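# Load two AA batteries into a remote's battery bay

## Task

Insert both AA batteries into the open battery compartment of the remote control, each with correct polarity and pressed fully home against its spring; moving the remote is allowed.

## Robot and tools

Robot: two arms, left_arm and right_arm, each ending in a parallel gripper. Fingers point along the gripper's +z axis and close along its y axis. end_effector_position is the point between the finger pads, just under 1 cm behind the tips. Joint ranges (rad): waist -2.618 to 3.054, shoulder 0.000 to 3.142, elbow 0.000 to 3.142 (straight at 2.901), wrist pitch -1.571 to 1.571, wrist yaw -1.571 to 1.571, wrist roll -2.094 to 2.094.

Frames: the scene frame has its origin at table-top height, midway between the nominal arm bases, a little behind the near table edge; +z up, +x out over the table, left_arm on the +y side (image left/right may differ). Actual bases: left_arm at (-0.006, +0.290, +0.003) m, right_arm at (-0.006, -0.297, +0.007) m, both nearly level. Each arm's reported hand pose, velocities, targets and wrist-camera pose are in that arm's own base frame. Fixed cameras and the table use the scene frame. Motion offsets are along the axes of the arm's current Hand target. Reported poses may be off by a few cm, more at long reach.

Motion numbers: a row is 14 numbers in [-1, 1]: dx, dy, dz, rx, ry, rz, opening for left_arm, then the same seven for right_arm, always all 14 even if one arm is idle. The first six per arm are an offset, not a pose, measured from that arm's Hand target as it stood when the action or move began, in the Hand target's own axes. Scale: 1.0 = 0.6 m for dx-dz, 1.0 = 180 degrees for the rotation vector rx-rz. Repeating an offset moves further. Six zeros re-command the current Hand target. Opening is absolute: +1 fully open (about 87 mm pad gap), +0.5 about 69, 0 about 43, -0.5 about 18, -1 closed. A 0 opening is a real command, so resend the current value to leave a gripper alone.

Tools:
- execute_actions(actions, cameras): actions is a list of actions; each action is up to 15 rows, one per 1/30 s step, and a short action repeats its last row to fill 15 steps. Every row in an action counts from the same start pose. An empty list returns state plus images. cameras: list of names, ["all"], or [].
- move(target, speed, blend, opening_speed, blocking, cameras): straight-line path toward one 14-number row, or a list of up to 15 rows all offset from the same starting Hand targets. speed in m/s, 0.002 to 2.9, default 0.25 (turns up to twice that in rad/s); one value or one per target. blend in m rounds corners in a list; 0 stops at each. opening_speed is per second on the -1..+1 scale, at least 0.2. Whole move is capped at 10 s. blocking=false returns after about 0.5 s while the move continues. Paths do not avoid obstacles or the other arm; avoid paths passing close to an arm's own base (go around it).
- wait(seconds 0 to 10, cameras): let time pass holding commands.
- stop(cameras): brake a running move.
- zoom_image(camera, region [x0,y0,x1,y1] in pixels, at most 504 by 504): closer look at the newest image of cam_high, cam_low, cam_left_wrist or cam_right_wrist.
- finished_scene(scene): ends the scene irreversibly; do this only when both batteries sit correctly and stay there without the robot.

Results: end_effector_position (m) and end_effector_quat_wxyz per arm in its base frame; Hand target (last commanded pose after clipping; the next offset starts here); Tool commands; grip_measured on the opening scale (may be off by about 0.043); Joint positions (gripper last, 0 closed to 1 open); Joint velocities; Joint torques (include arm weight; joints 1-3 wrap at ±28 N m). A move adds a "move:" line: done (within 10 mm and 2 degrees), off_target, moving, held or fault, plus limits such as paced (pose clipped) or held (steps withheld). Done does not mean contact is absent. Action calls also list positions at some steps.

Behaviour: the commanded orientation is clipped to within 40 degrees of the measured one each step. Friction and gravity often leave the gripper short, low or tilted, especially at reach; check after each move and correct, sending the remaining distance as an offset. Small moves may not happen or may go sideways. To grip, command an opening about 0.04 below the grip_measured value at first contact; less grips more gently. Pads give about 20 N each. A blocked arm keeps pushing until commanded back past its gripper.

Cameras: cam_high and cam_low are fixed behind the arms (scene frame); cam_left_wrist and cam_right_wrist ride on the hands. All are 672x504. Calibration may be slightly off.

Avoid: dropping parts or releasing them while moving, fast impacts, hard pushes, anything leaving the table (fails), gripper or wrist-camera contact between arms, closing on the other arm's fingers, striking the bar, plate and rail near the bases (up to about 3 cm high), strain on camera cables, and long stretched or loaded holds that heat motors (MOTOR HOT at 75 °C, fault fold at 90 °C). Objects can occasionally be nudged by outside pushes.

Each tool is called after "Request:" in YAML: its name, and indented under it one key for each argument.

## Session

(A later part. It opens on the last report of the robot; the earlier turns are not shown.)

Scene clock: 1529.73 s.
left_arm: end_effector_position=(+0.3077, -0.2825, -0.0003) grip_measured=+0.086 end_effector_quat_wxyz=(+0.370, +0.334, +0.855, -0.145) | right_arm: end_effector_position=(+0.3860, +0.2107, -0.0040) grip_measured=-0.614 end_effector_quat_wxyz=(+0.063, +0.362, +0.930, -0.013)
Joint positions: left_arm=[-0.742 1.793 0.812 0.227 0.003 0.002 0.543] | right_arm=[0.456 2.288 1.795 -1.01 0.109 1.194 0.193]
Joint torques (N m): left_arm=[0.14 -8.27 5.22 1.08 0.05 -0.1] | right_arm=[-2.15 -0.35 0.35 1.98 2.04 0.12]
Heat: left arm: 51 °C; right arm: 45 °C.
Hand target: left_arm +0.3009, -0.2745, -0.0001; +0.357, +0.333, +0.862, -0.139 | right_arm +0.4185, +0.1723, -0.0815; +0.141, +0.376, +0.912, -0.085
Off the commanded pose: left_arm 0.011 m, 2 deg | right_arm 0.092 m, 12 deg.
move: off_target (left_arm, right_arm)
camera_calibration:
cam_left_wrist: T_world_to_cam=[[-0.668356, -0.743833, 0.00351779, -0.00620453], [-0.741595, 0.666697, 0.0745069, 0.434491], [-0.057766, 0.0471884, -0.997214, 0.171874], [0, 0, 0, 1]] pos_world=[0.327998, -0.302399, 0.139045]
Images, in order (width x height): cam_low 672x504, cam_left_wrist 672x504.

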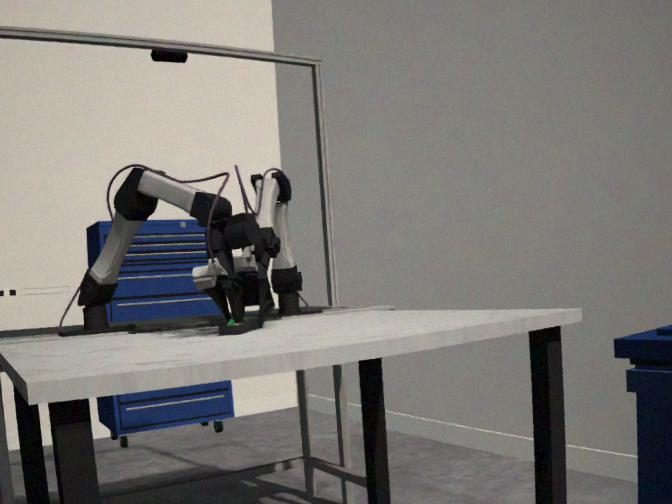

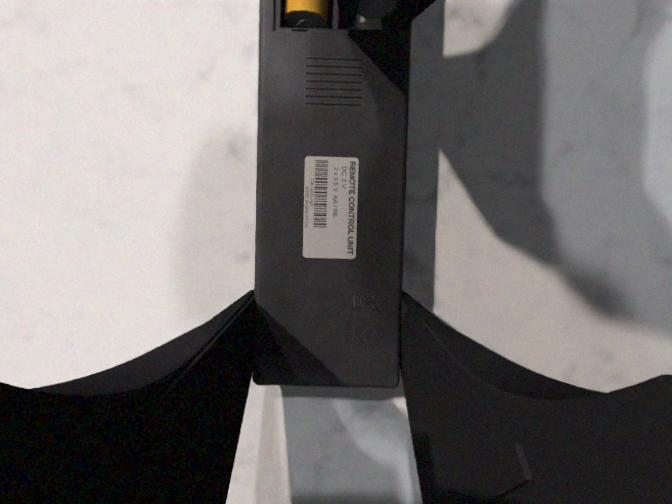

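Request:
move:
  target: [0,0,0,0,0,0,0, -0.0353,0.010,-0.103,0,0.02,0,-0.69]
  speed: 0.08
  cameras: ["cam_right_wrist","cam_low","cam_left_wrist"]

Request:
zoom_image:
  camera: "cam_right_wrist"
  region: [220, 120, 420, 400]

Request:
zoom_image:
  camera: "cam_left_wrist"
  region: [270, 0, 450, 90]

Scene clock: 1558.20 s.
left_arm: end_effector_position=(+0.3076, -0.2824, -0.0004) grip_measured=+0.086 end_effector_quat_wxyz=(+0.370, +0.334, +0.855, -0.145) | right_arm: end_effector_position=(+0.3888, +0.2120, +0.0019) grip_measured=-0.614 end_effector_quat_wxyz=(+0.042, +0.360, +0.931, -0.035)
Joint positions: left_arm=[-0.742 1.793 0.812 0.227 0.003 0.002 0.543] | right_arm=[0.456 2.363 1.946 -1.148 0.109 1.194 0.193]
Joint torques (N m): left_arm=[0.18 -8.25 5.24 1.09 0.05 -0.11] | right_arm=[-3.58 -8.31 6.12 1.01 1.52 0.01]
Heat: left arm: 51 °C; right arm: 40 °C.
Hand target: left_arm +0.3009, -0.2744, -0.0001; +0.357, +0.333, +0.862, -0.139 | right_arm +0.4252, +0.1787, -0.0167; +0.112, +0.378, +0.916, -0.073
Off the commanded pose: left_arm 0.010 m, 2 deg | right_arm 0.053 m, 10 deg.
move: off_target (right_arm)
camera_calibration:
cam_left_wrist: T_world_to_cam=[[-0.668298, -0.743886, 0.00354239, -0.00616824], [-0.741601, 0.666603, 0.0752906, 0.434295], [-0.058369, 0.0476895, -0.997155, 0.172112], [0, 0, 0, 1]] pos_world=[0.327997, -0.302299, 0.138946]
cam_right_wrist: T_world_to_cam=[[-0.663104, -0.748173, 0.0230455, 0.412525], [-0.535085, 0.495325, 0.684352, 0.124073], [-0.523428, 0.441465, -0.728788, 0.256912], [0, 0, 0, 1]] pos_world=[0.474412, 0.133766, 0.0928181]
Images, in order (width x height): cam_low 672x504, cam_left_wrist 672x504, cam_right_wrist 672x504.

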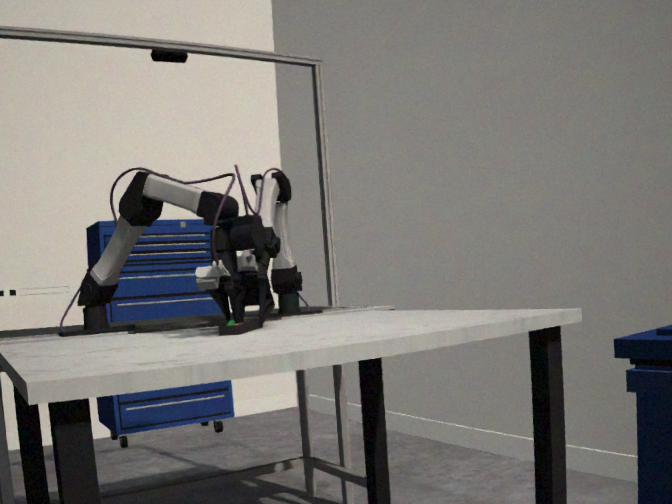

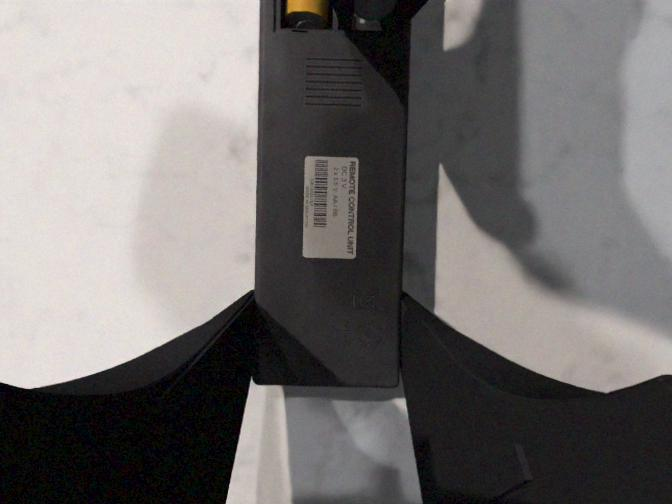

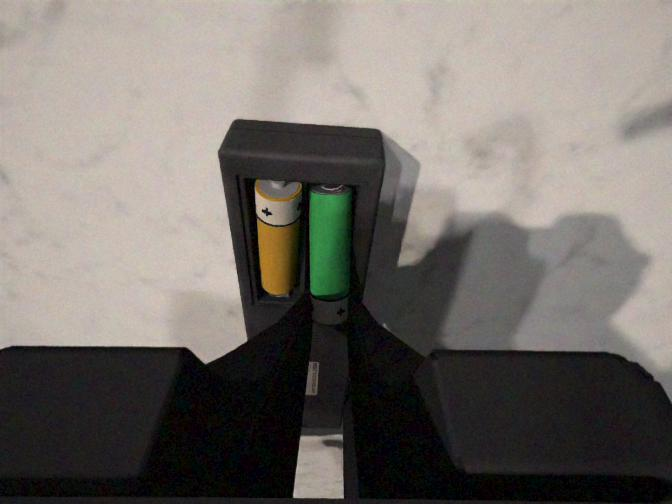

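Scaled by 1.800 from the camera's 672x504 image, which has a finer 960x720 frame.

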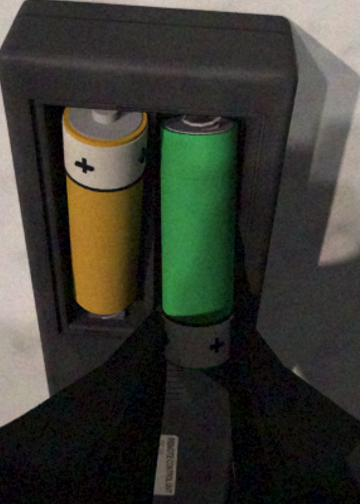

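Scaled by 2.800 from the camera's 672x504 image, which has a finer 960x720 frame.

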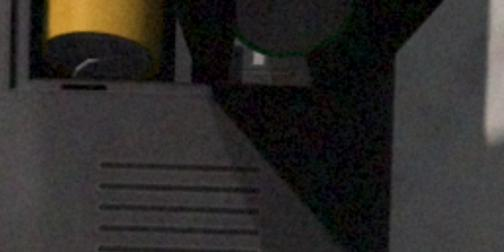

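Request:
move:
  target: [0,0,0,0,0,0,0, 0.0,0.014,0.0,0,0,0,-0.69]
  speed: 0.08
  cameras: ["cam_right_wrist","cam_left_wrist"]

Request:
zoom_image:
  camera: "cam_right_wrist"
  region: [220, 120, 420, 400]

Request:
zoom_image:
  camera: "cam_left_wrist"
  region: [270, 0, 450, 90]

Scene clock: 1563.20 s.
left_arm: end_effector_position=(+0.3077, -0.2825, -0.0004) grip_measured=+0.086 end_effector_quat_wxyz=(+0.370, +0.334, +0.855, -0.145) | right_arm: end_effector_position=(+0.3895, +0.2124, +0.0017) grip_measured=-0.614 end_effector_quat_wxyz=(+0.032, +0.360, +0.931, -0.045)
Joint positions: left_arm=[-0.742 1.793 0.812 0.227 0.003 0.002 0.543] | right_arm=[0.456 2.402 2.012 -1.204 0.109 1.194 0.193]
Joint torques (N m): left_arm=[0.16 -8.24 5.22 1.08 0.04 -0.09] | right_arm=[-3.07 -8.59 6.16 1.18 1.57 0.16]
Heat: left arm: 51 °C; right arm: 41 °C.
Hand target: left_arm +0.3009, -0.2745, -0.0001; +0.357, +0.333, +0.862, -0.139 | right_arm +0.4311, +0.1846, -0.0171; +0.112, +0.378, +0.916, -0.073
Off the commanded pose: left_arm 0.011 m, 2 deg | right_arm 0.053 m, 10 deg.
move: off_target (left_arm, right_arm)
camera_calibration:
cam_left_wrist: T_world_to_cam=[[-0.668297, -0.743886, 0.0035644, -0.00624647], [-0.741625, 0.666624, 0.0748626, 0.434428], [-0.0580653, 0.047387, -0.997187, 0.172029], [0, 0, 0, 1]] pos_world=[0.327997, -0.302399, 0.139045]
cam_right_wrist: T_world_to_cam=[[-0.662146, -0.747712, 0.0498941, 0.412785], [-0.517154, 0.504127, 0.69167, 0.115596], [-0.542323, 0.432184, -0.720488, 0.266309], [0, 0, 0, 1]] pos_world=[0.477531, 0.135275, 0.0913228]
Images, in order (width x height): cam_left_wrist 672x504, cam_right_wrist 672x504.

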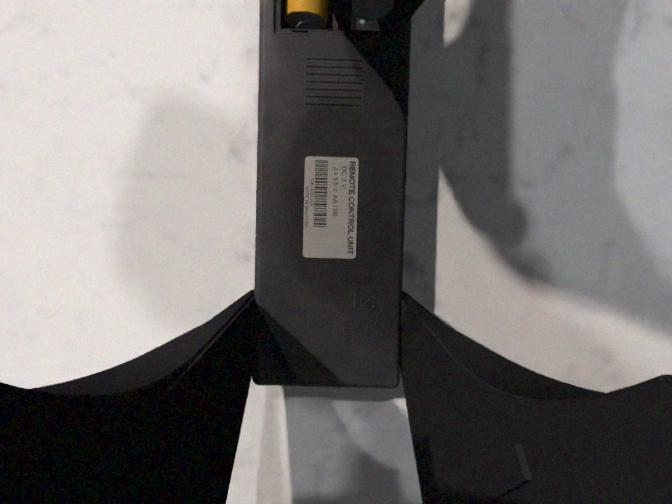

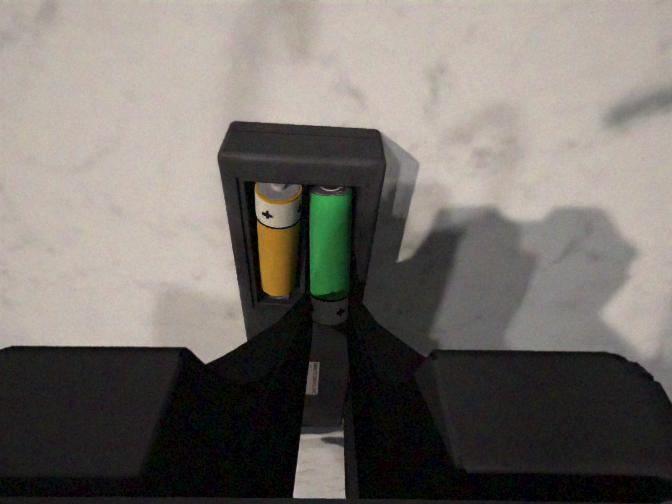

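Scaled by 1.800 from the camera's 672x504 image, which has a finer 960x720 frame.

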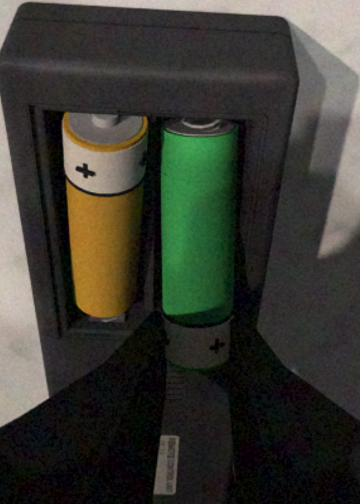

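Scaled by 2.800 from the camera's 672x504 image, which has a finer 960x720 frame.

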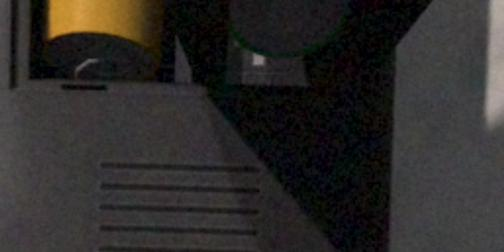

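Request:
move:
  target: [0,0,0,0,0,0,0, -0.004,0.008,-0.02,0,0,0.04,-0.69]
  speed: 0.08
  cameras: ["cam_right_wrist","cam_left_wrist"]

Request:
zoom_image:
  camera: "cam_right_wrist"
  region: [220, 120, 420, 400]

Request:
zoom_image:
  camera: "cam_left_wrist"
  region: [270, 0, 450, 90]

Scene clock: 1577.23 s.
left_arm: end_effector_position=(+0.3083, -0.2831, +0.0003) grip_measured=+0.086 end_effector_quat_wxyz=(+0.372, +0.334, +0.854, -0.146) | right_arm: end_effector_position=(+0.3947, +0.2154, +0.0028) grip_measured=-0.614 end_effector_quat_wxyz=(+0.037, +0.414, +0.908, -0.046)
Joint positions: left_arm=[-0.742 1.793 0.812 0.232 0.003 0.002 0.543] | right_arm=[0.456 2.408 2.03 -1.216 0.116 1.313 0.193]
Joint torques (N m): left_arm=[0.12 -8.25 5.26 1.04 0.04 -0.1] | right_arm=[-2.7 -10.15 7.38 0.95 1.45 0.19]
Heat: left arm: 51 °C; right arm: 43 °C.
Hand target: left_arm +0.3009, -0.2745, -0.0001; +0.357, +0.333, +0.862, -0.139 | right_arm +0.4344, +0.1889, -0.0051; +0.117, +0.435, +0.890, -0.066
Off the commanded pose: left_arm 0.011 m, 2 deg | right_arm 0.048 m, 10 deg.
move: off_target (left_arm, right_arm)
camera_calibration:
cam_left_wrist: T_world_to_cam=[[-0.668319, -0.743866, 0.00359973, -0.00618187], [-0.741863, 0.666859, 0.0702699, 0.435383], [-0.054672, 0.0442922, -0.997522, 0.170836], [0, 0, 0, 1]] pos_world=[0.328203, -0.302505, 0.13984]
cam_right_wrist: T_world_to_cam=[[-0.746535, -0.664064, 0.0412817, 0.433706], [-0.464217, 0.564308, 0.682685, 0.0821792], [-0.476642, 0.490485, -0.729546, 0.230198], [0, 0, 0, 1]] pos_world=[0.471648, 0.128725, 0.0939337]
Images, in order (width x height): cam_left_wrist 672x504, cam_right_wrist 672x504.

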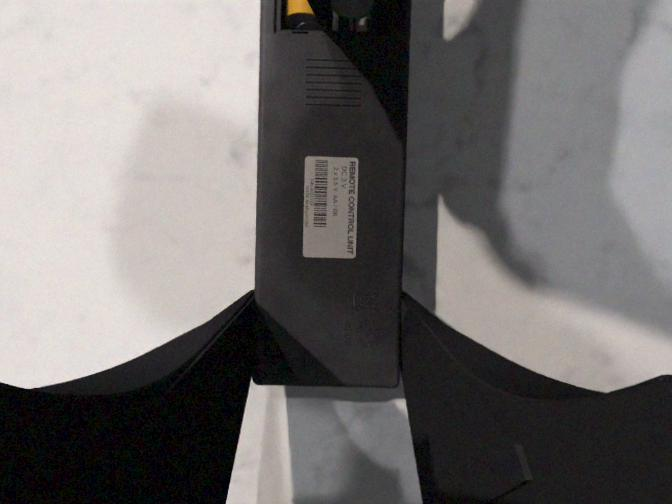

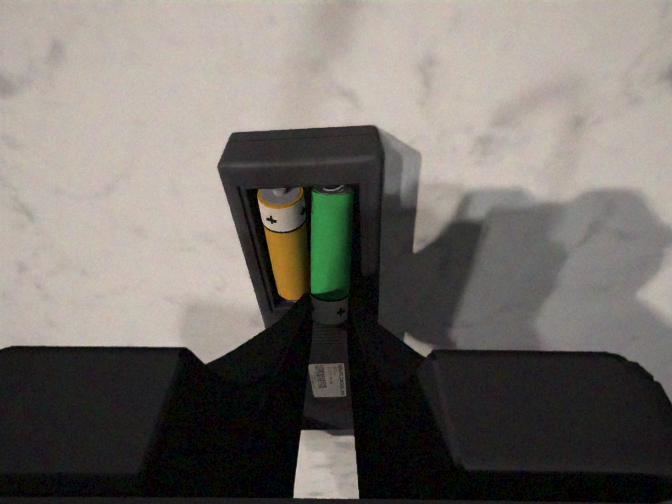

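Scaled by 1.800 from the camera's 672x504 image, which has a finer 960x720 frame.

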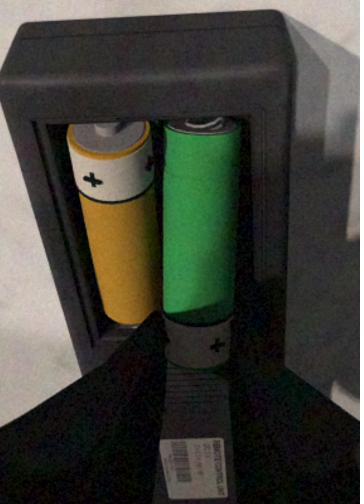

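Scaled by 2.800 from the camera's 672x504 image, which has a finer 960x720 frame.

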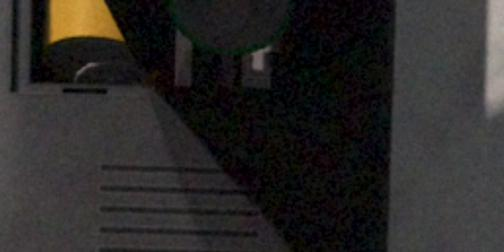

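Request:
move:
  target: [0,0,0,0,0,0,0, 0.0,-0.009,0.0,0,0,-0.006,-0.69]
  speed: 0.08
  cameras: ["cam_right_wrist","cam_left_wrist"]

Request:
zoom_image:
  camera: "cam_right_wrist"
  region: [220, 120, 420, 400]

Request:
zoom_image:
  camera: "cam_left_wrist"
  region: [270, 0, 450, 90]

Scene clock: 1593.40 s.
left_arm: end_effector_position=(+0.3083, -0.2831, +0.0003) grip_measured=+0.086 end_effector_quat_wxyz=(+0.372, +0.334, +0.854, -0.146) | right_arm: end_effector_position=(+0.3946, +0.2153, +0.0028) grip_measured=-0.614 end_effector_quat_wxyz=(+0.037, +0.415, +0.908, -0.046)
Joint positions: left_arm=[-0.742 1.793 0.812 0.232 0.003 0.002 0.543] | right_arm=[0.456 2.408 2.03 -1.217 0.116 1.315 0.193]
Joint torques (N m): left_arm=[0.17 -8.21 5.26 1.05 0.03 -0.1] | right_arm=[-2.8 -11.43 5.42 1.03 1.56 -0.03]
Heat: left arm: 52 °C; right arm: 46 °C.
Hand target: left_arm +0.3009, -0.2745, -0.0001; +0.357, +0.333, +0.862, -0.139 | right_arm +0.4302, +0.1856, -0.0050; +0.116, +0.427, +0.894, -0.067
Off the commanded pose: left_arm 0.011 m, 2 deg | right_arm 0.047 m, 10 deg.
move: off_target (left_arm, right_arm)
camera_calibration:
cam_left_wrist: T_world_to_cam=[[-0.668319, -0.743866, 0.00359973, -0.00618187], [-0.741863, 0.666859, 0.0702699, 0.435383], [-0.054672, 0.0442922, -0.997522, 0.170836], [0, 0, 0, 1]] pos_world=[0.328203, -0.302505, 0.13984]
cam_right_wrist: T_world_to_cam=[[-0.747524, -0.662916, 0.0418404, 0.433754], [-0.463023, 0.565212, 0.682748, 0.0814568], [-0.476253, 0.490998, -0.729455, 0.229893], [0, 0, 0, 1]] pos_world=[0.471446, 0.128625, 0.093934]
Images, in order (width x height): cam_left_wrist 672x504, cam_right_wrist 672x504.

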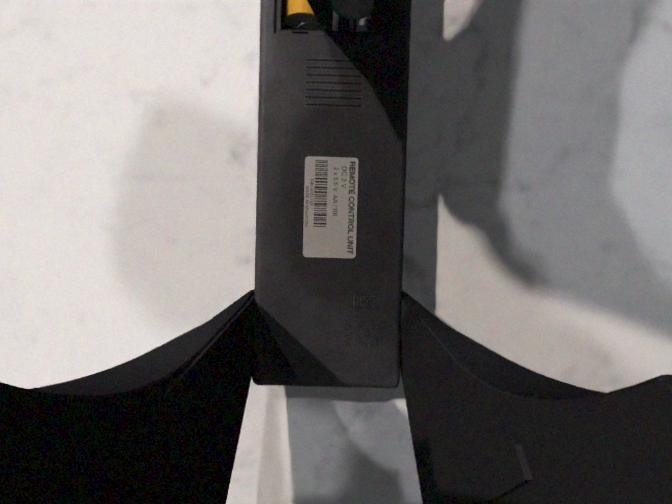

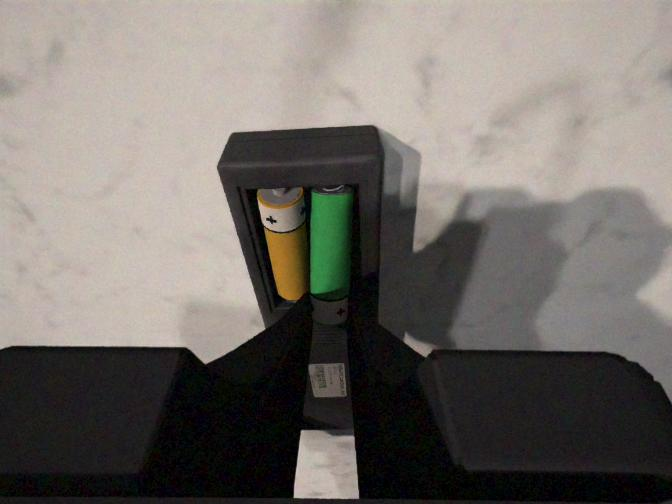

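Scaled by 1.800 from the camera's 672x504 image, which has a finer 960x720 frame.

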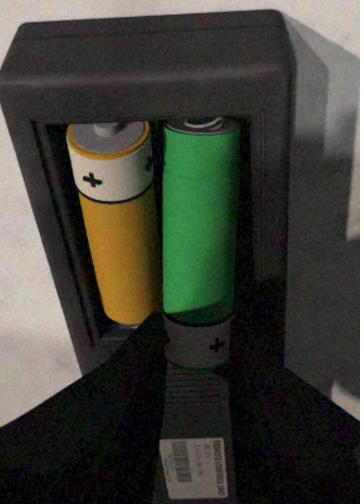

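Scaled by 2.800 from the camera's 672x504 image, which has a finer 960x720 frame.

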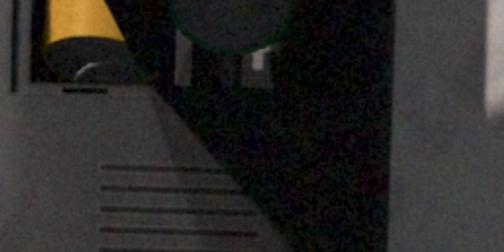

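Request:
move:
  target:
    - [0,0,0,0,0,0,0, 0.0,-0.012,-0.02,0,0,-0.008,-0.69]
    - [0,0,0,0,0,0,0, 0.0,-0.010,0.0,0,0,-0.008,-0.69]
  speed: 0.08
  cameras: ["cam_right_wrist","cam_left_wrist"]

Request:
zoom_image:
  camera: "cam_right_wrist"
  region: [220, 120, 420, 400]

Request:
zoom_image:
  camera: "cam_left_wrist"
  region: [270, 0, 450, 90]

Scene clock: 1599.77 s.
left_arm: end_effector_position=(+0.3085, -0.2833, +0.0005) grip_measured=+0.086 end_effector_quat_wxyz=(+0.372, +0.334, +0.854, -0.146) | right_arm: end_effector_position=(+0.3934, +0.2144, +0.0007) grip_measured=-0.614 end_effector_quat_wxyz=(+0.037, +0.409, +0.910, -0.047)
Joint positions: left_arm=[-0.742 1.793 0.812 0.233 0.003 0.002 0.543] | right_arm=[0.456 2.405 2.015 -1.206 0.117 1.302 0.193]
Joint torques (N m): left_arm=[0.2 -8.25 5.22 1.04 0.04 -0.1] | right_arm=[-3.18 -12.44 4.15 1.02 1.56 -0.21]
Heat: left arm: 52 °C; right arm: 47 °C.
Hand target: left_arm +0.3009, -0.2744, -0.0001; +0.357, +0.333, +0.862, -0.139 | right_arm +0.4254, +0.1818, -0.0049; +0.115, +0.415, +0.900, -0.069
Off the commanded pose: left_arm 0.012 m, 2 deg | right_arm 0.046 m, 9 deg.
move: off_target (left_arm, right_arm)
camera_calibration:
cam_left_wrist: T_world_to_cam=[[-0.668328, -0.743858, 0.00358603, -0.00618231], [-0.741913, 0.666915, 0.0692054, 0.435695], [-0.0538705, 0.0435914, -0.997596, 0.17058], [0, 0, 0, 1]] pos_world=[0.328305, -0.302606, 0.140039]
cam_right_wrist: T_world_to_cam=[[-0.73911, -0.672186, 0.0433829, 0.430942], [-0.469293, 0.560077, 0.682699, 0.0864819], [-0.483199, 0.48423, -0.729411, 0.23234], [0, 0, 0, 1]] pos_world=[0.471365, 0.12873, 0.0917351]
Images, in order (width x height): cam_left_wrist 672x504, cam_right_wrist 672x504.

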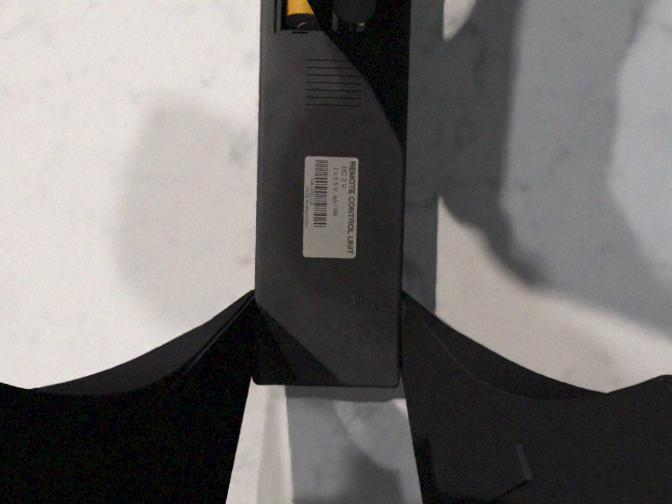

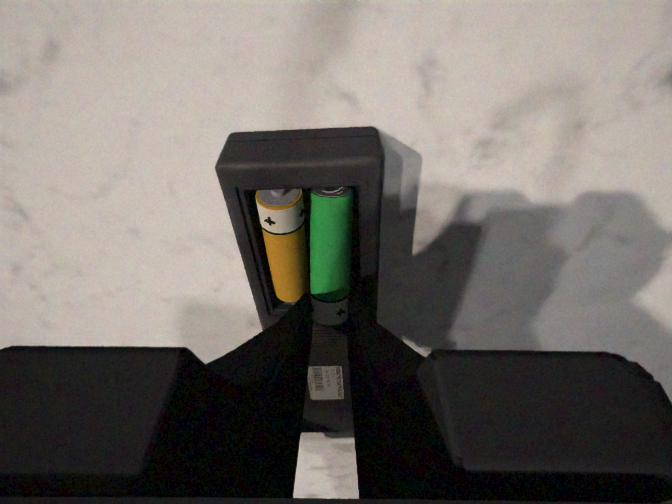

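Scaled by 1.800 from the camera's 672x504 image, which has a finer 960x720 frame.

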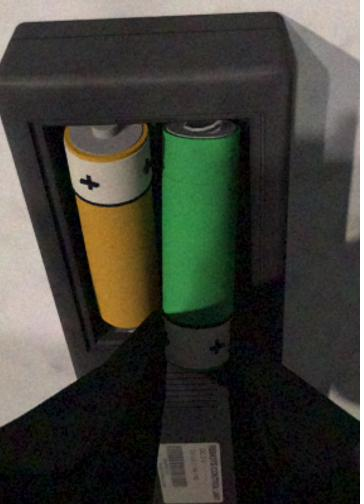

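Scaled by 2.800 from the camera's 672x504 image, which has a finer 960x720 frame.

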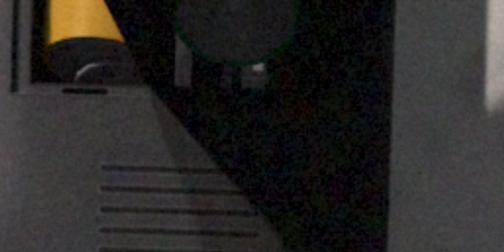

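Request:
move:
  target:
    - [0,0,0,0,0,0,0, -0.008,-0.012,-0.02,0,0,-0.004,-0.69]
    - [0,0,0,0,0,0,0, -0.008,-0.010,0.0,0,0,-0.004,-0.69]
  speed: 0.08
  cameras: ["cam_left_wrist"]

Request:
zoom_image:
  camera: "cam_left_wrist"
  region: [270, 0, 450, 90]

Scene clock: 1604.33 s.
left_arm: end_effector_position=(+0.3087, -0.2834, +0.0007) grip_measured=+0.086 end_effector_quat_wxyz=(+0.373, +0.334, +0.853, -0.146) | right_arm: end_effector_position=(+0.3916, +0.2125, +0.0009) grip_measured=-0.614 end_effector_quat_wxyz=(+0.042, +0.398, +0.915, -0.044)
Joint positions: left_arm=[-0.742 1.793 0.812 0.234 0.003 0.003 0.543] | right_arm=[0.456 2.383 1.977 -1.178 0.12 1.277 0.193]
Joint torques (N m): left_arm=[0.18 -8.28 5.24 1.02 0.04 -0.1] | right_arm=[-4.05 -12.36 4.14 0.87 1.48 -0.17]
Heat: left arm: 52 °C; right arm: 47 °C.
Hand target: left_arm +0.3009, -0.2744, -0.0001; +0.357, +0.333, +0.862, -0.139 | right_arm +0.4239, +0.1745, -0.0034; +0.115, +0.410, +0.902, -0.070
Off the commanded pose: left_arm 0.012 m, 2 deg | right_arm 0.050 m, 9 deg.
move: off_target (left_arm, right_arm)
camera_calibration:
cam_left_wrist: T_world_to_cam=[[-0.668501, -0.743703, 0.00337663, -0.00604953], [-0.741829, 0.667126, 0.0680578, 0.43588], [-0.0528674, 0.0429918, -0.997676, 0.170279], [0, 0, 0, 1]] pos_world=[0.328307, -0.302607, 0.140238]
Images, in order (width x height): cam_left_wrist 672x504.

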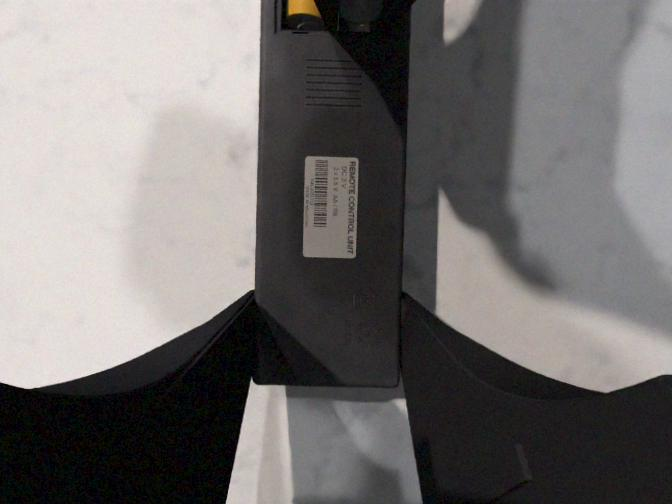

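Scaled by 2.800 from the camera's 672x504 image, which has a finer 960x720 frame.

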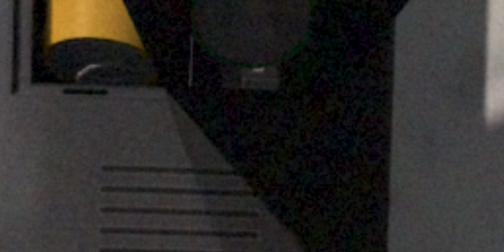

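Request:
move:
  target: [0,0,0,0,0,0,0, 0.020,0.002,0.08,0,-0.01,0,-0.69]
  speed: 0.08
  cameras: ["cam_left_wrist","cam_low","cam_right_wrist"]

Request:
zoom_image:
  camera: "cam_left_wrist"
  region: [270, 0, 450, 90]

Request:
zoom_image:
  camera: "cam_low"
  region: [200, 295, 270, 345]

Request:
zoom_image:
  camera: "cam_right_wrist"
  region: [220, 120, 420, 400]

Scene clock: 1609.93 s.
left_arm: end_effector_position=(+0.3084, -0.2831, +0.0003) grip_measured=+0.086 end_effector_quat_wxyz=(+0.372, +0.334, +0.854, -0.146) | right_arm: end_effector_position=(+0.3925, +0.2122, -0.0068) grip_measured=-0.614 end_effector_quat_wxyz=(+0.057, +0.398, +0.915, -0.028)
Joint positions: left_arm=[-0.742 1.793 0.812 0.232 0.003 0.003 0.543] | right_arm=[0.456 2.342 1.876 -1.073 0.123 1.273 0.193]
Joint torques (N m): left_arm=[0.14 -8.28 5.2 1.05 0.03 -0.1] | right_arm=[-3.29 -5.46 2 1.48 1.69 -0.09]
Heat: left arm: 52 °C; right arm: 47 °C.
Hand target: left_arm +0.3009, -0.2744, +0.0000; +0.357, +0.333, +0.862, -0.139 | right_arm +0.4243, +0.1734, -0.0529; +0.129, +0.408, +0.900, -0.076
Off the commanded pose: left_arm 0.011 m, 2 deg | right_arm 0.068 m, 10 deg.
move: off_target (left_arm, right_arm)
camera_calibration:
cam_left_wrist: T_world_to_cam=[[-0.668716, -0.743512, 0.00305767, -0.00594146], [-0.741528, 0.667221, 0.070371, 0.435436], [-0.0543618, 0.0447908, -0.997516, 0.170889], [0, 0, 0, 1]] pos_world=[0.328205, -0.302604, 0.139841]
cam_right_wrist: T_world_to_cam=[[-0.720438, -0.693493, -0.00597579, 0.425968], [-0.519649, 0.534093, 0.666866, 0.11755], [-0.459275, 0.483541, -0.745154, 0.218173], [0, 0, 0, 1]] pos_world=[0.46817, 0.127128, 0.0867283]
Images, in order (width x height): cam_low 672x504, cam_left_wrist 672x504, cam_right_wrist 672x504.

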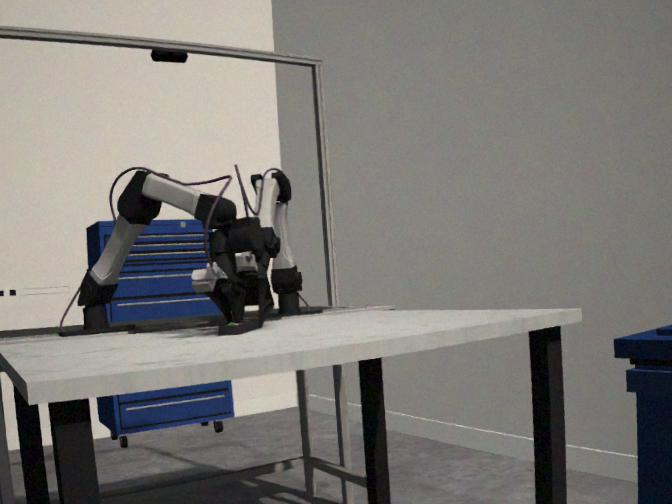

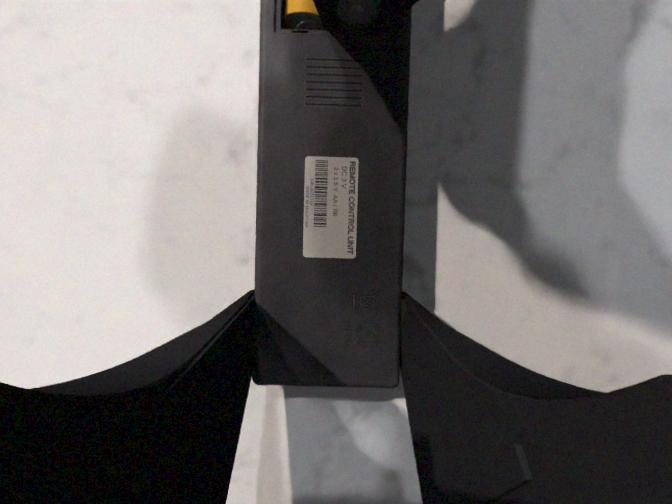

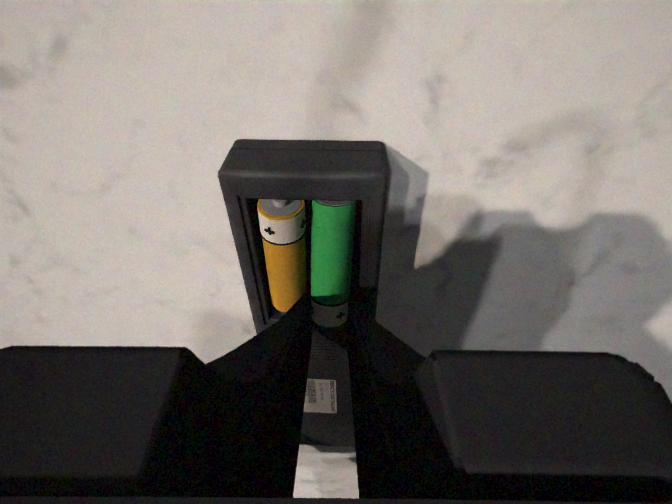

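Scaled by 2.800 from the camera's 672x504 image, which has a finer 960x720 frame.

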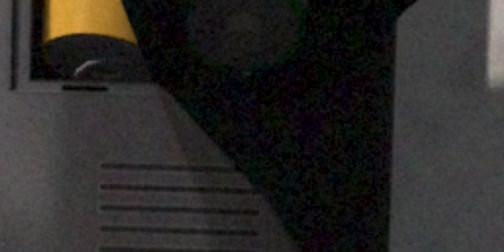

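Scaled by 7.200 from the camera's 672x504 image, which has a finer 960x720 frame.

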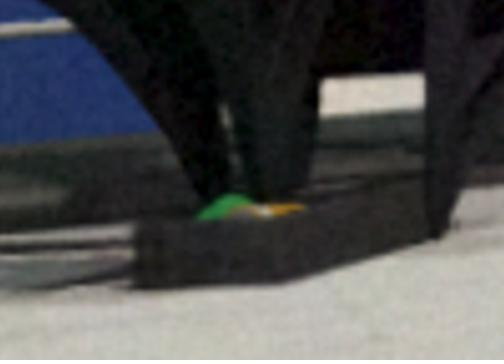

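Scaled by 1.800 from the camera's 672x504 image, which has a finer 960x720 frame.

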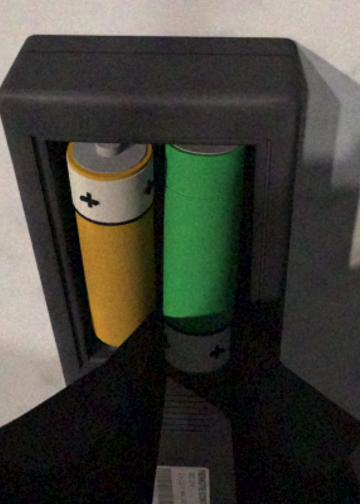

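Request:
move:
  target: [0,0,0,0,0,0,0, 0.045,0.0,0.008,0,0,0,-0.69]
  speed: 0.08
  cameras: ["cam_left_wrist","cam_low"]

Request:
zoom_image:
  camera: "cam_left_wrist"
  region: [270, 0, 450, 90]

Request:
zoom_image:
  camera: "cam_low"
  region: [200, 295, 270, 345]

Scene clock: 1618.67 s.
left_arm: end_effector_position=(+0.3075, -0.2822, -0.0006) grip_measured=+0.086 end_effector_quat_wxyz=(+0.369, +0.335, +0.855, -0.145) | right_arm: end_effector_position=(+0.3910, +0.2145, -0.0079) grip_measured=-0.613 end_effector_quat_wxyz=(+0.086, +0.394, +0.914, -0.027)
Joint positions: left_arm=[-0.742 1.793 0.812 0.225 0.003 0.003 0.543] | right_arm=[0.479 2.302 1.805 -1.006 0.168 1.288 0.194]
Joint torques (N m): left_arm=[0.16 -8.27 5.23 1.09 0.05 -0.1] | right_arm=[-1.32 -2.66 1.18 1.54 1.37 0.25]
Heat: left arm: 52 °C; right arm: 45 °C.
Hand target: left_arm +0.3009, -0.2744, -0.0001; +0.357, +0.333, +0.862, -0.139 | right_arm +0.4080, +0.1917, -0.0654; +0.129, +0.408, +0.901, -0.076
Off the commanded pose: left_arm 0.010 m, 2 deg | right_arm 0.064 m, 8 deg.
move: off_target (right_arm)
camera_calibration:
cam_left_wrist: T_world_to_cam=[[-0.66869, -0.743535, 0.00295041, -0.00591595], [-0.741216, 0.666907, 0.0763813, 0.434048], [-0.0587599, 0.0488886, -0.997074, 0.172387], [0, 0, 0, 1]] pos_world=[0.327897, -0.302296, 0.138747]
Images, in order (width x height): cam_low 672x504, cam_left_wrist 672x504.

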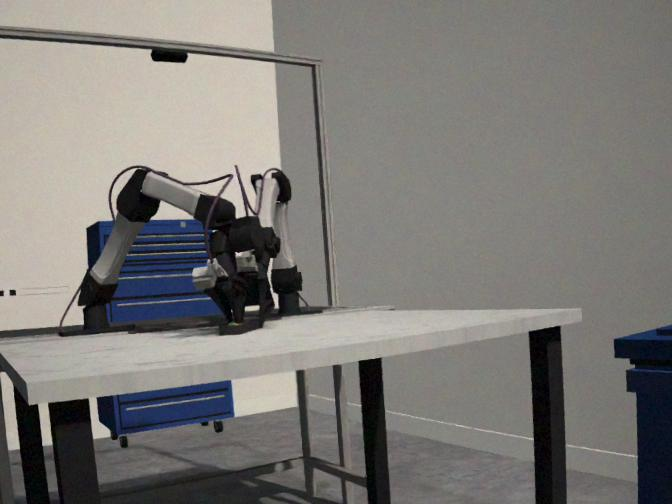

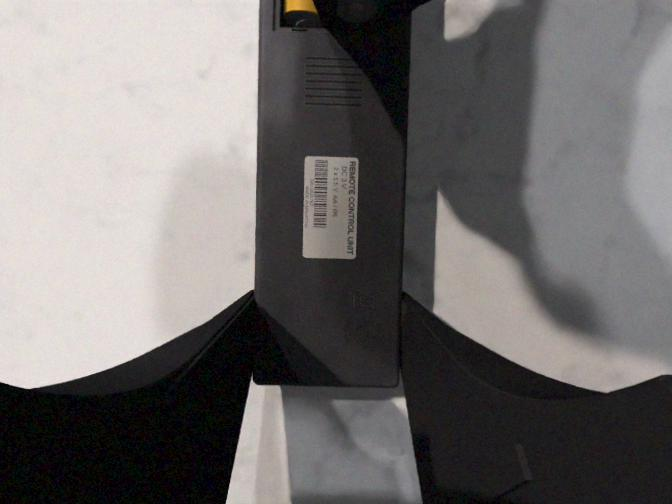

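Scaled by 2.800 from the camera's 672x504 image, which has a finer 960x720 frame.

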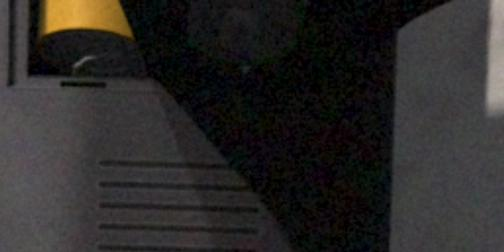

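Scaled by 7.200 from the camera's 672x504 image, which has a finer 960x720 frame.

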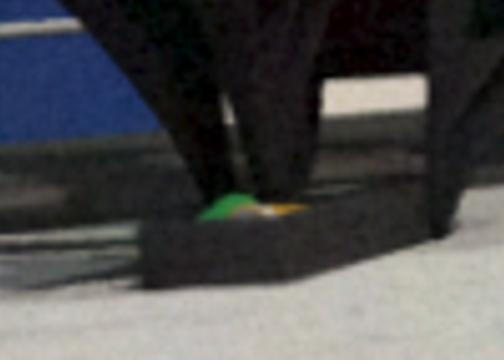

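Request:
move:
  target: [0,0,0,0,0,0,0, 0.006,0.0,0.002,0,0,0,-0.45]
  opening_speed: 0.25
  cameras: ["cam_left_wrist","cam_low","cam_right_wrist"]

Request:
zoom_image:
  camera: "cam_left_wrist"
  region: [270, 0, 450, 90]

Request:
zoom_image:
  camera: "cam_low"
  region: [200, 295, 270, 345]

Request:
zoom_image:
  camera: "cam_right_wrist"
  region: [220, 120, 420, 400]

Scene clock: 1624.10 s.
left_arm: end_effector_position=(+0.3073, -0.2821, -0.0008) grip_measured=+0.086 end_effector_quat_wxyz=(+0.369, +0.335, +0.855, -0.144) | right_arm: end_effector_position=(+0.3914, +0.2153, -0.0080) grip_measured=-0.584 end_effector_quat_wxyz=(+0.094, +0.394, +0.914, -0.026)
Joint positions: left_arm=[-0.742 1.793 0.812 0.224 0.003 0.003 0.543] | right_arm=[0.485 2.294 1.791 -0.99 0.18 1.292 0.208]
Joint torques (N m): left_arm=[0.16 -8.29 5.22 1.09 0.04 -0.1] | right_arm=[-0.95 -2.25 0.88 1.54 1.28 0.31]
Heat: left arm: 52 °C; right arm: 44 °C.
Hand target: left_arm +0.3009, -0.2744, -0.0001; +0.357, +0.333, +0.862, -0.138 | right_arm +0.4059, +0.1940, -0.0677; +0.129, +0.408, +0.901, -0.076
Off the commanded pose: left_arm 0.010 m, 2 deg | right_arm 0.065 m, 7 deg.
move: off_target (right_arm)
camera_calibration:
cam_left_wrist: T_world_to_cam=[[-0.668684, -0.743541, 0.00303174, -0.00593065], [-0.74115, 0.666849, 0.0775194, 0.433865], [-0.0596605, 0.0495889, -0.996986, 0.172684], [0, 0, 0, 1]] pos_world=[0.327895, -0.302295, 0.138548]
cam_right_wrist: T_world_to_cam=[[-0.713338, -0.699898, -0.0359418, 0.425683], [-0.567885, 0.547215, 0.614868, 0.131725], [-0.410677, 0.459019, -0.787811, 0.2013], [0, 0, 0, 1]] pos_world=[0.46113, 0.133452, 0.0928922]
Images, in order (width x height): cam_low 672x504, cam_left_wrist 672x504, cam_right_wrist 672x504.

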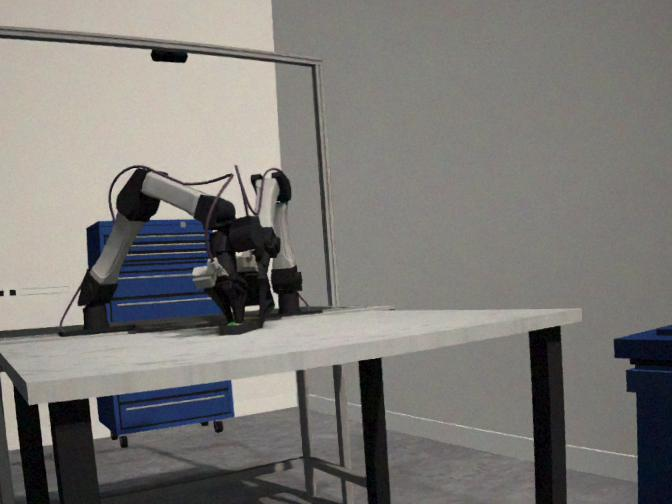

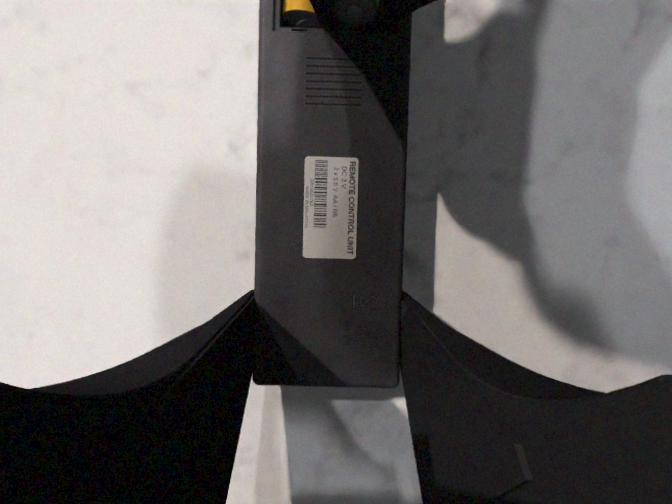

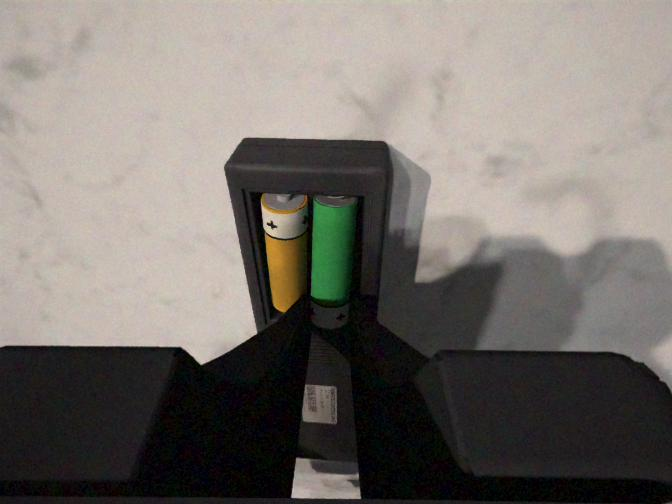

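Scaled by 2.800 from the camera's 672x504 image, which has a finer 960x720 frame.

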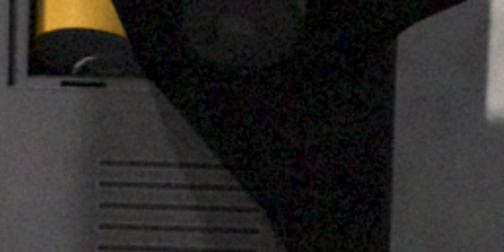

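Scaled by 7.200 from the camera's 672x504 image, which has a finer 960x720 frame.

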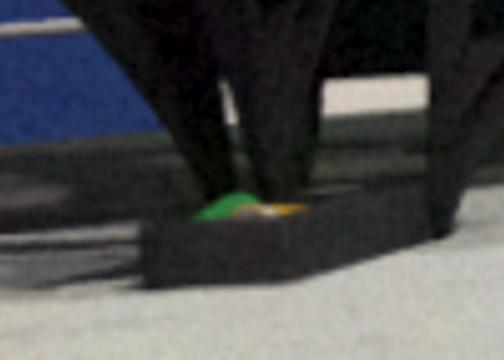

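Scaled by 1.800 from the camera's 672x504 image, which has a finer 960x720 frame.

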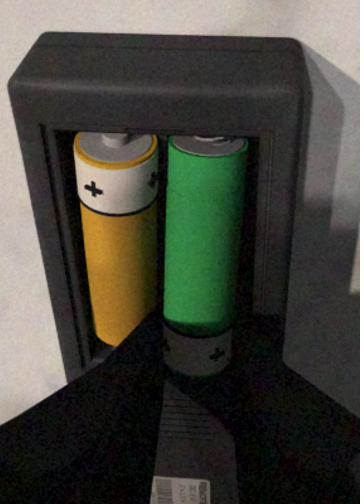

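Request:
move:
  target: [0,0,0,0,0,0,0, 0.005,0.0,-0.06,0,0,0,-0.58]
  speed: 0.06
  cameras: ["cam_left_wrist","cam_low","cam_right_wrist"]

Request:
zoom_image:
  camera: "cam_left_wrist"
  region: [270, 0, 450, 90]

Request:
zoom_image:
  camera: "cam_low"
  region: [200, 295, 270, 345]

Request:
zoom_image:
  camera: "cam_right_wrist"
  region: [220, 120, 420, 400]

Scene clock: 1631.37 s.
left_arm: end_effector_position=(+0.3070, -0.2818, -0.0011) grip_measured=+0.086 end_effector_quat_wxyz=(+0.368, +0.335, +0.855, -0.144) | right_arm: end_effector_position=(+0.3913, +0.2162, -0.0059) grip_measured=-0.584 end_effector_quat_wxyz=(+0.113, +0.395, +0.911, -0.044)
Joint positions: left_arm=[-0.742 1.793 0.812 0.222 0.003 0.003 0.543] | right_arm=[0.508 2.298 1.808 -1.012 0.233 1.319 0.208]
Joint torques (N m): left_arm=[0.14 -8.25 5.23 1.11 0.04 -0.11] | right_arm=[-0.47 -5.93 4.15 0.85 0.85 0.33]
Heat: left arm: 52 °C; right arm: 42 °C.
Hand target: left_arm +0.3009, -0.2744, -0.0001; +0.357, +0.333, +0.862, -0.139 | right_arm +0.3979, +0.2048, -0.0342; +0.129, +0.408, +0.900, -0.076
Off the commanded pose: left_arm 0.010 m, 2 deg | right_arm 0.031 m, 4 deg.
move: off_target (right_arm)
camera_calibration:
cam_left_wrist: T_world_to_cam=[[-0.668675, -0.743548, 0.00300063, -0.00592255], [-0.741043, 0.666743, 0.0794261, 0.433421], [-0.0610578, 0.0508867, -0.996836, 0.173105], [0, 0, 0, 1]] pos_world=[0.327793, -0.302193, 0.13815]
cam_right_wrist: T_world_to_cam=[[-0.717955, -0.695845, -0.0184433, 0.427321], [-0.576375, 0.579414, 0.576256, 0.126017], [-0.390299, 0.424356, -0.817061, 0.201824], [0, 0, 0, 1]] pos_world=[0.458201, 0.138688, 0.100166]
Images, in order (width x height): cam_low 672x504, cam_left_wrist 672x504, cam_right_wrist 672x504.

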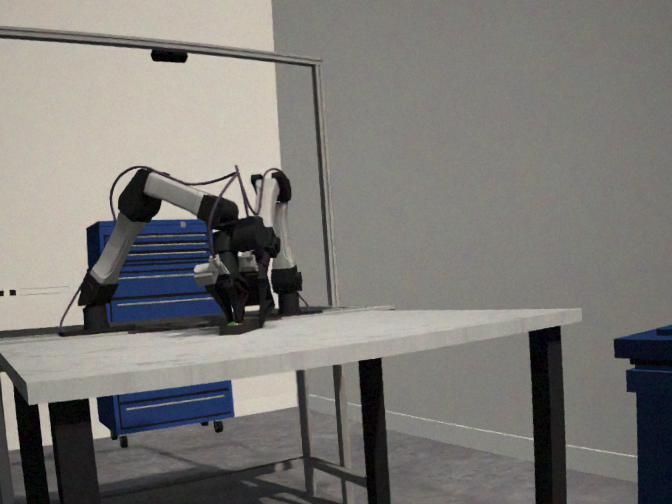

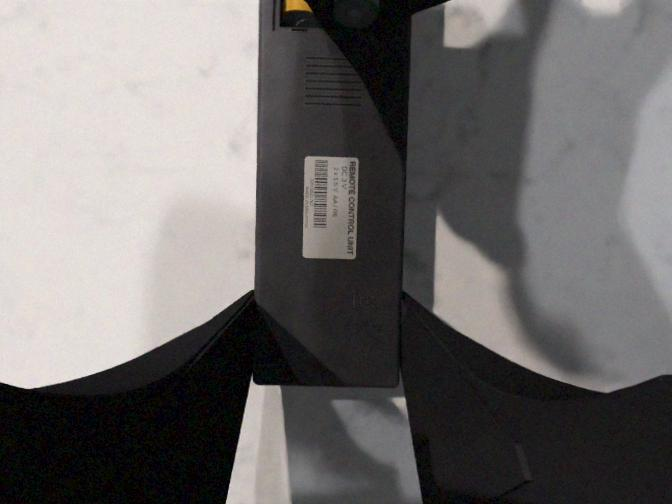

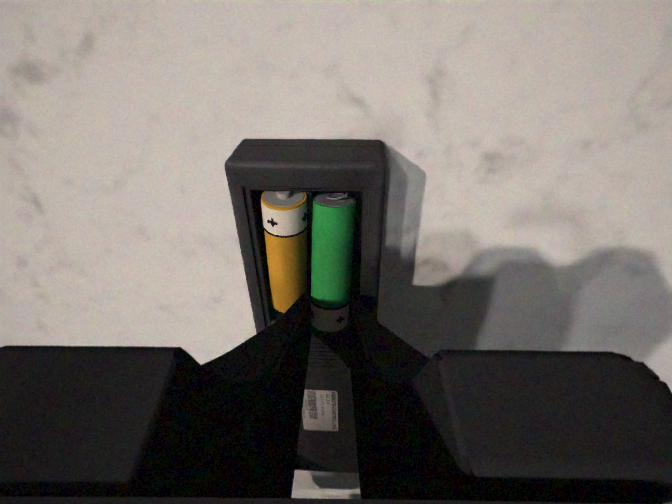

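Scaled by 2.800 from the camera's 672x504 image, which has a finer 960x720 frame.

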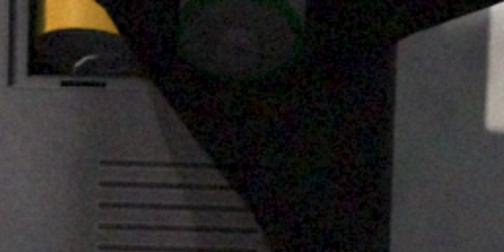

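Scaled by 7.200 from the camera's 672x504 image, which has a finer 960x720 frame.

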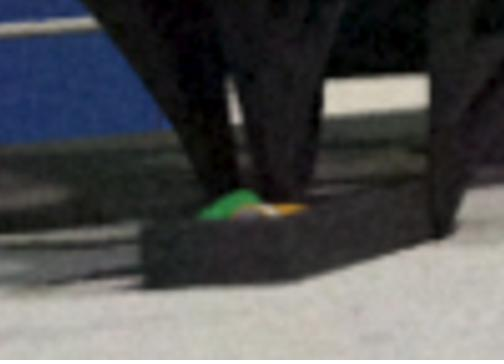

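Scaled by 1.800 from the camera's 672x504 image, which has a finer 960x720 frame.

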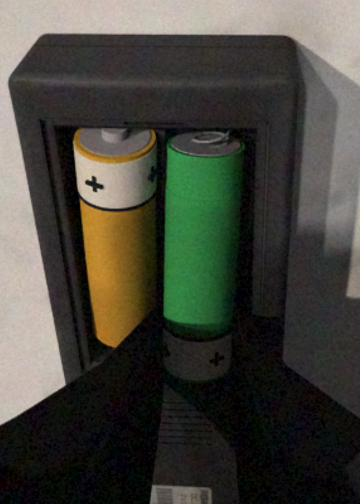

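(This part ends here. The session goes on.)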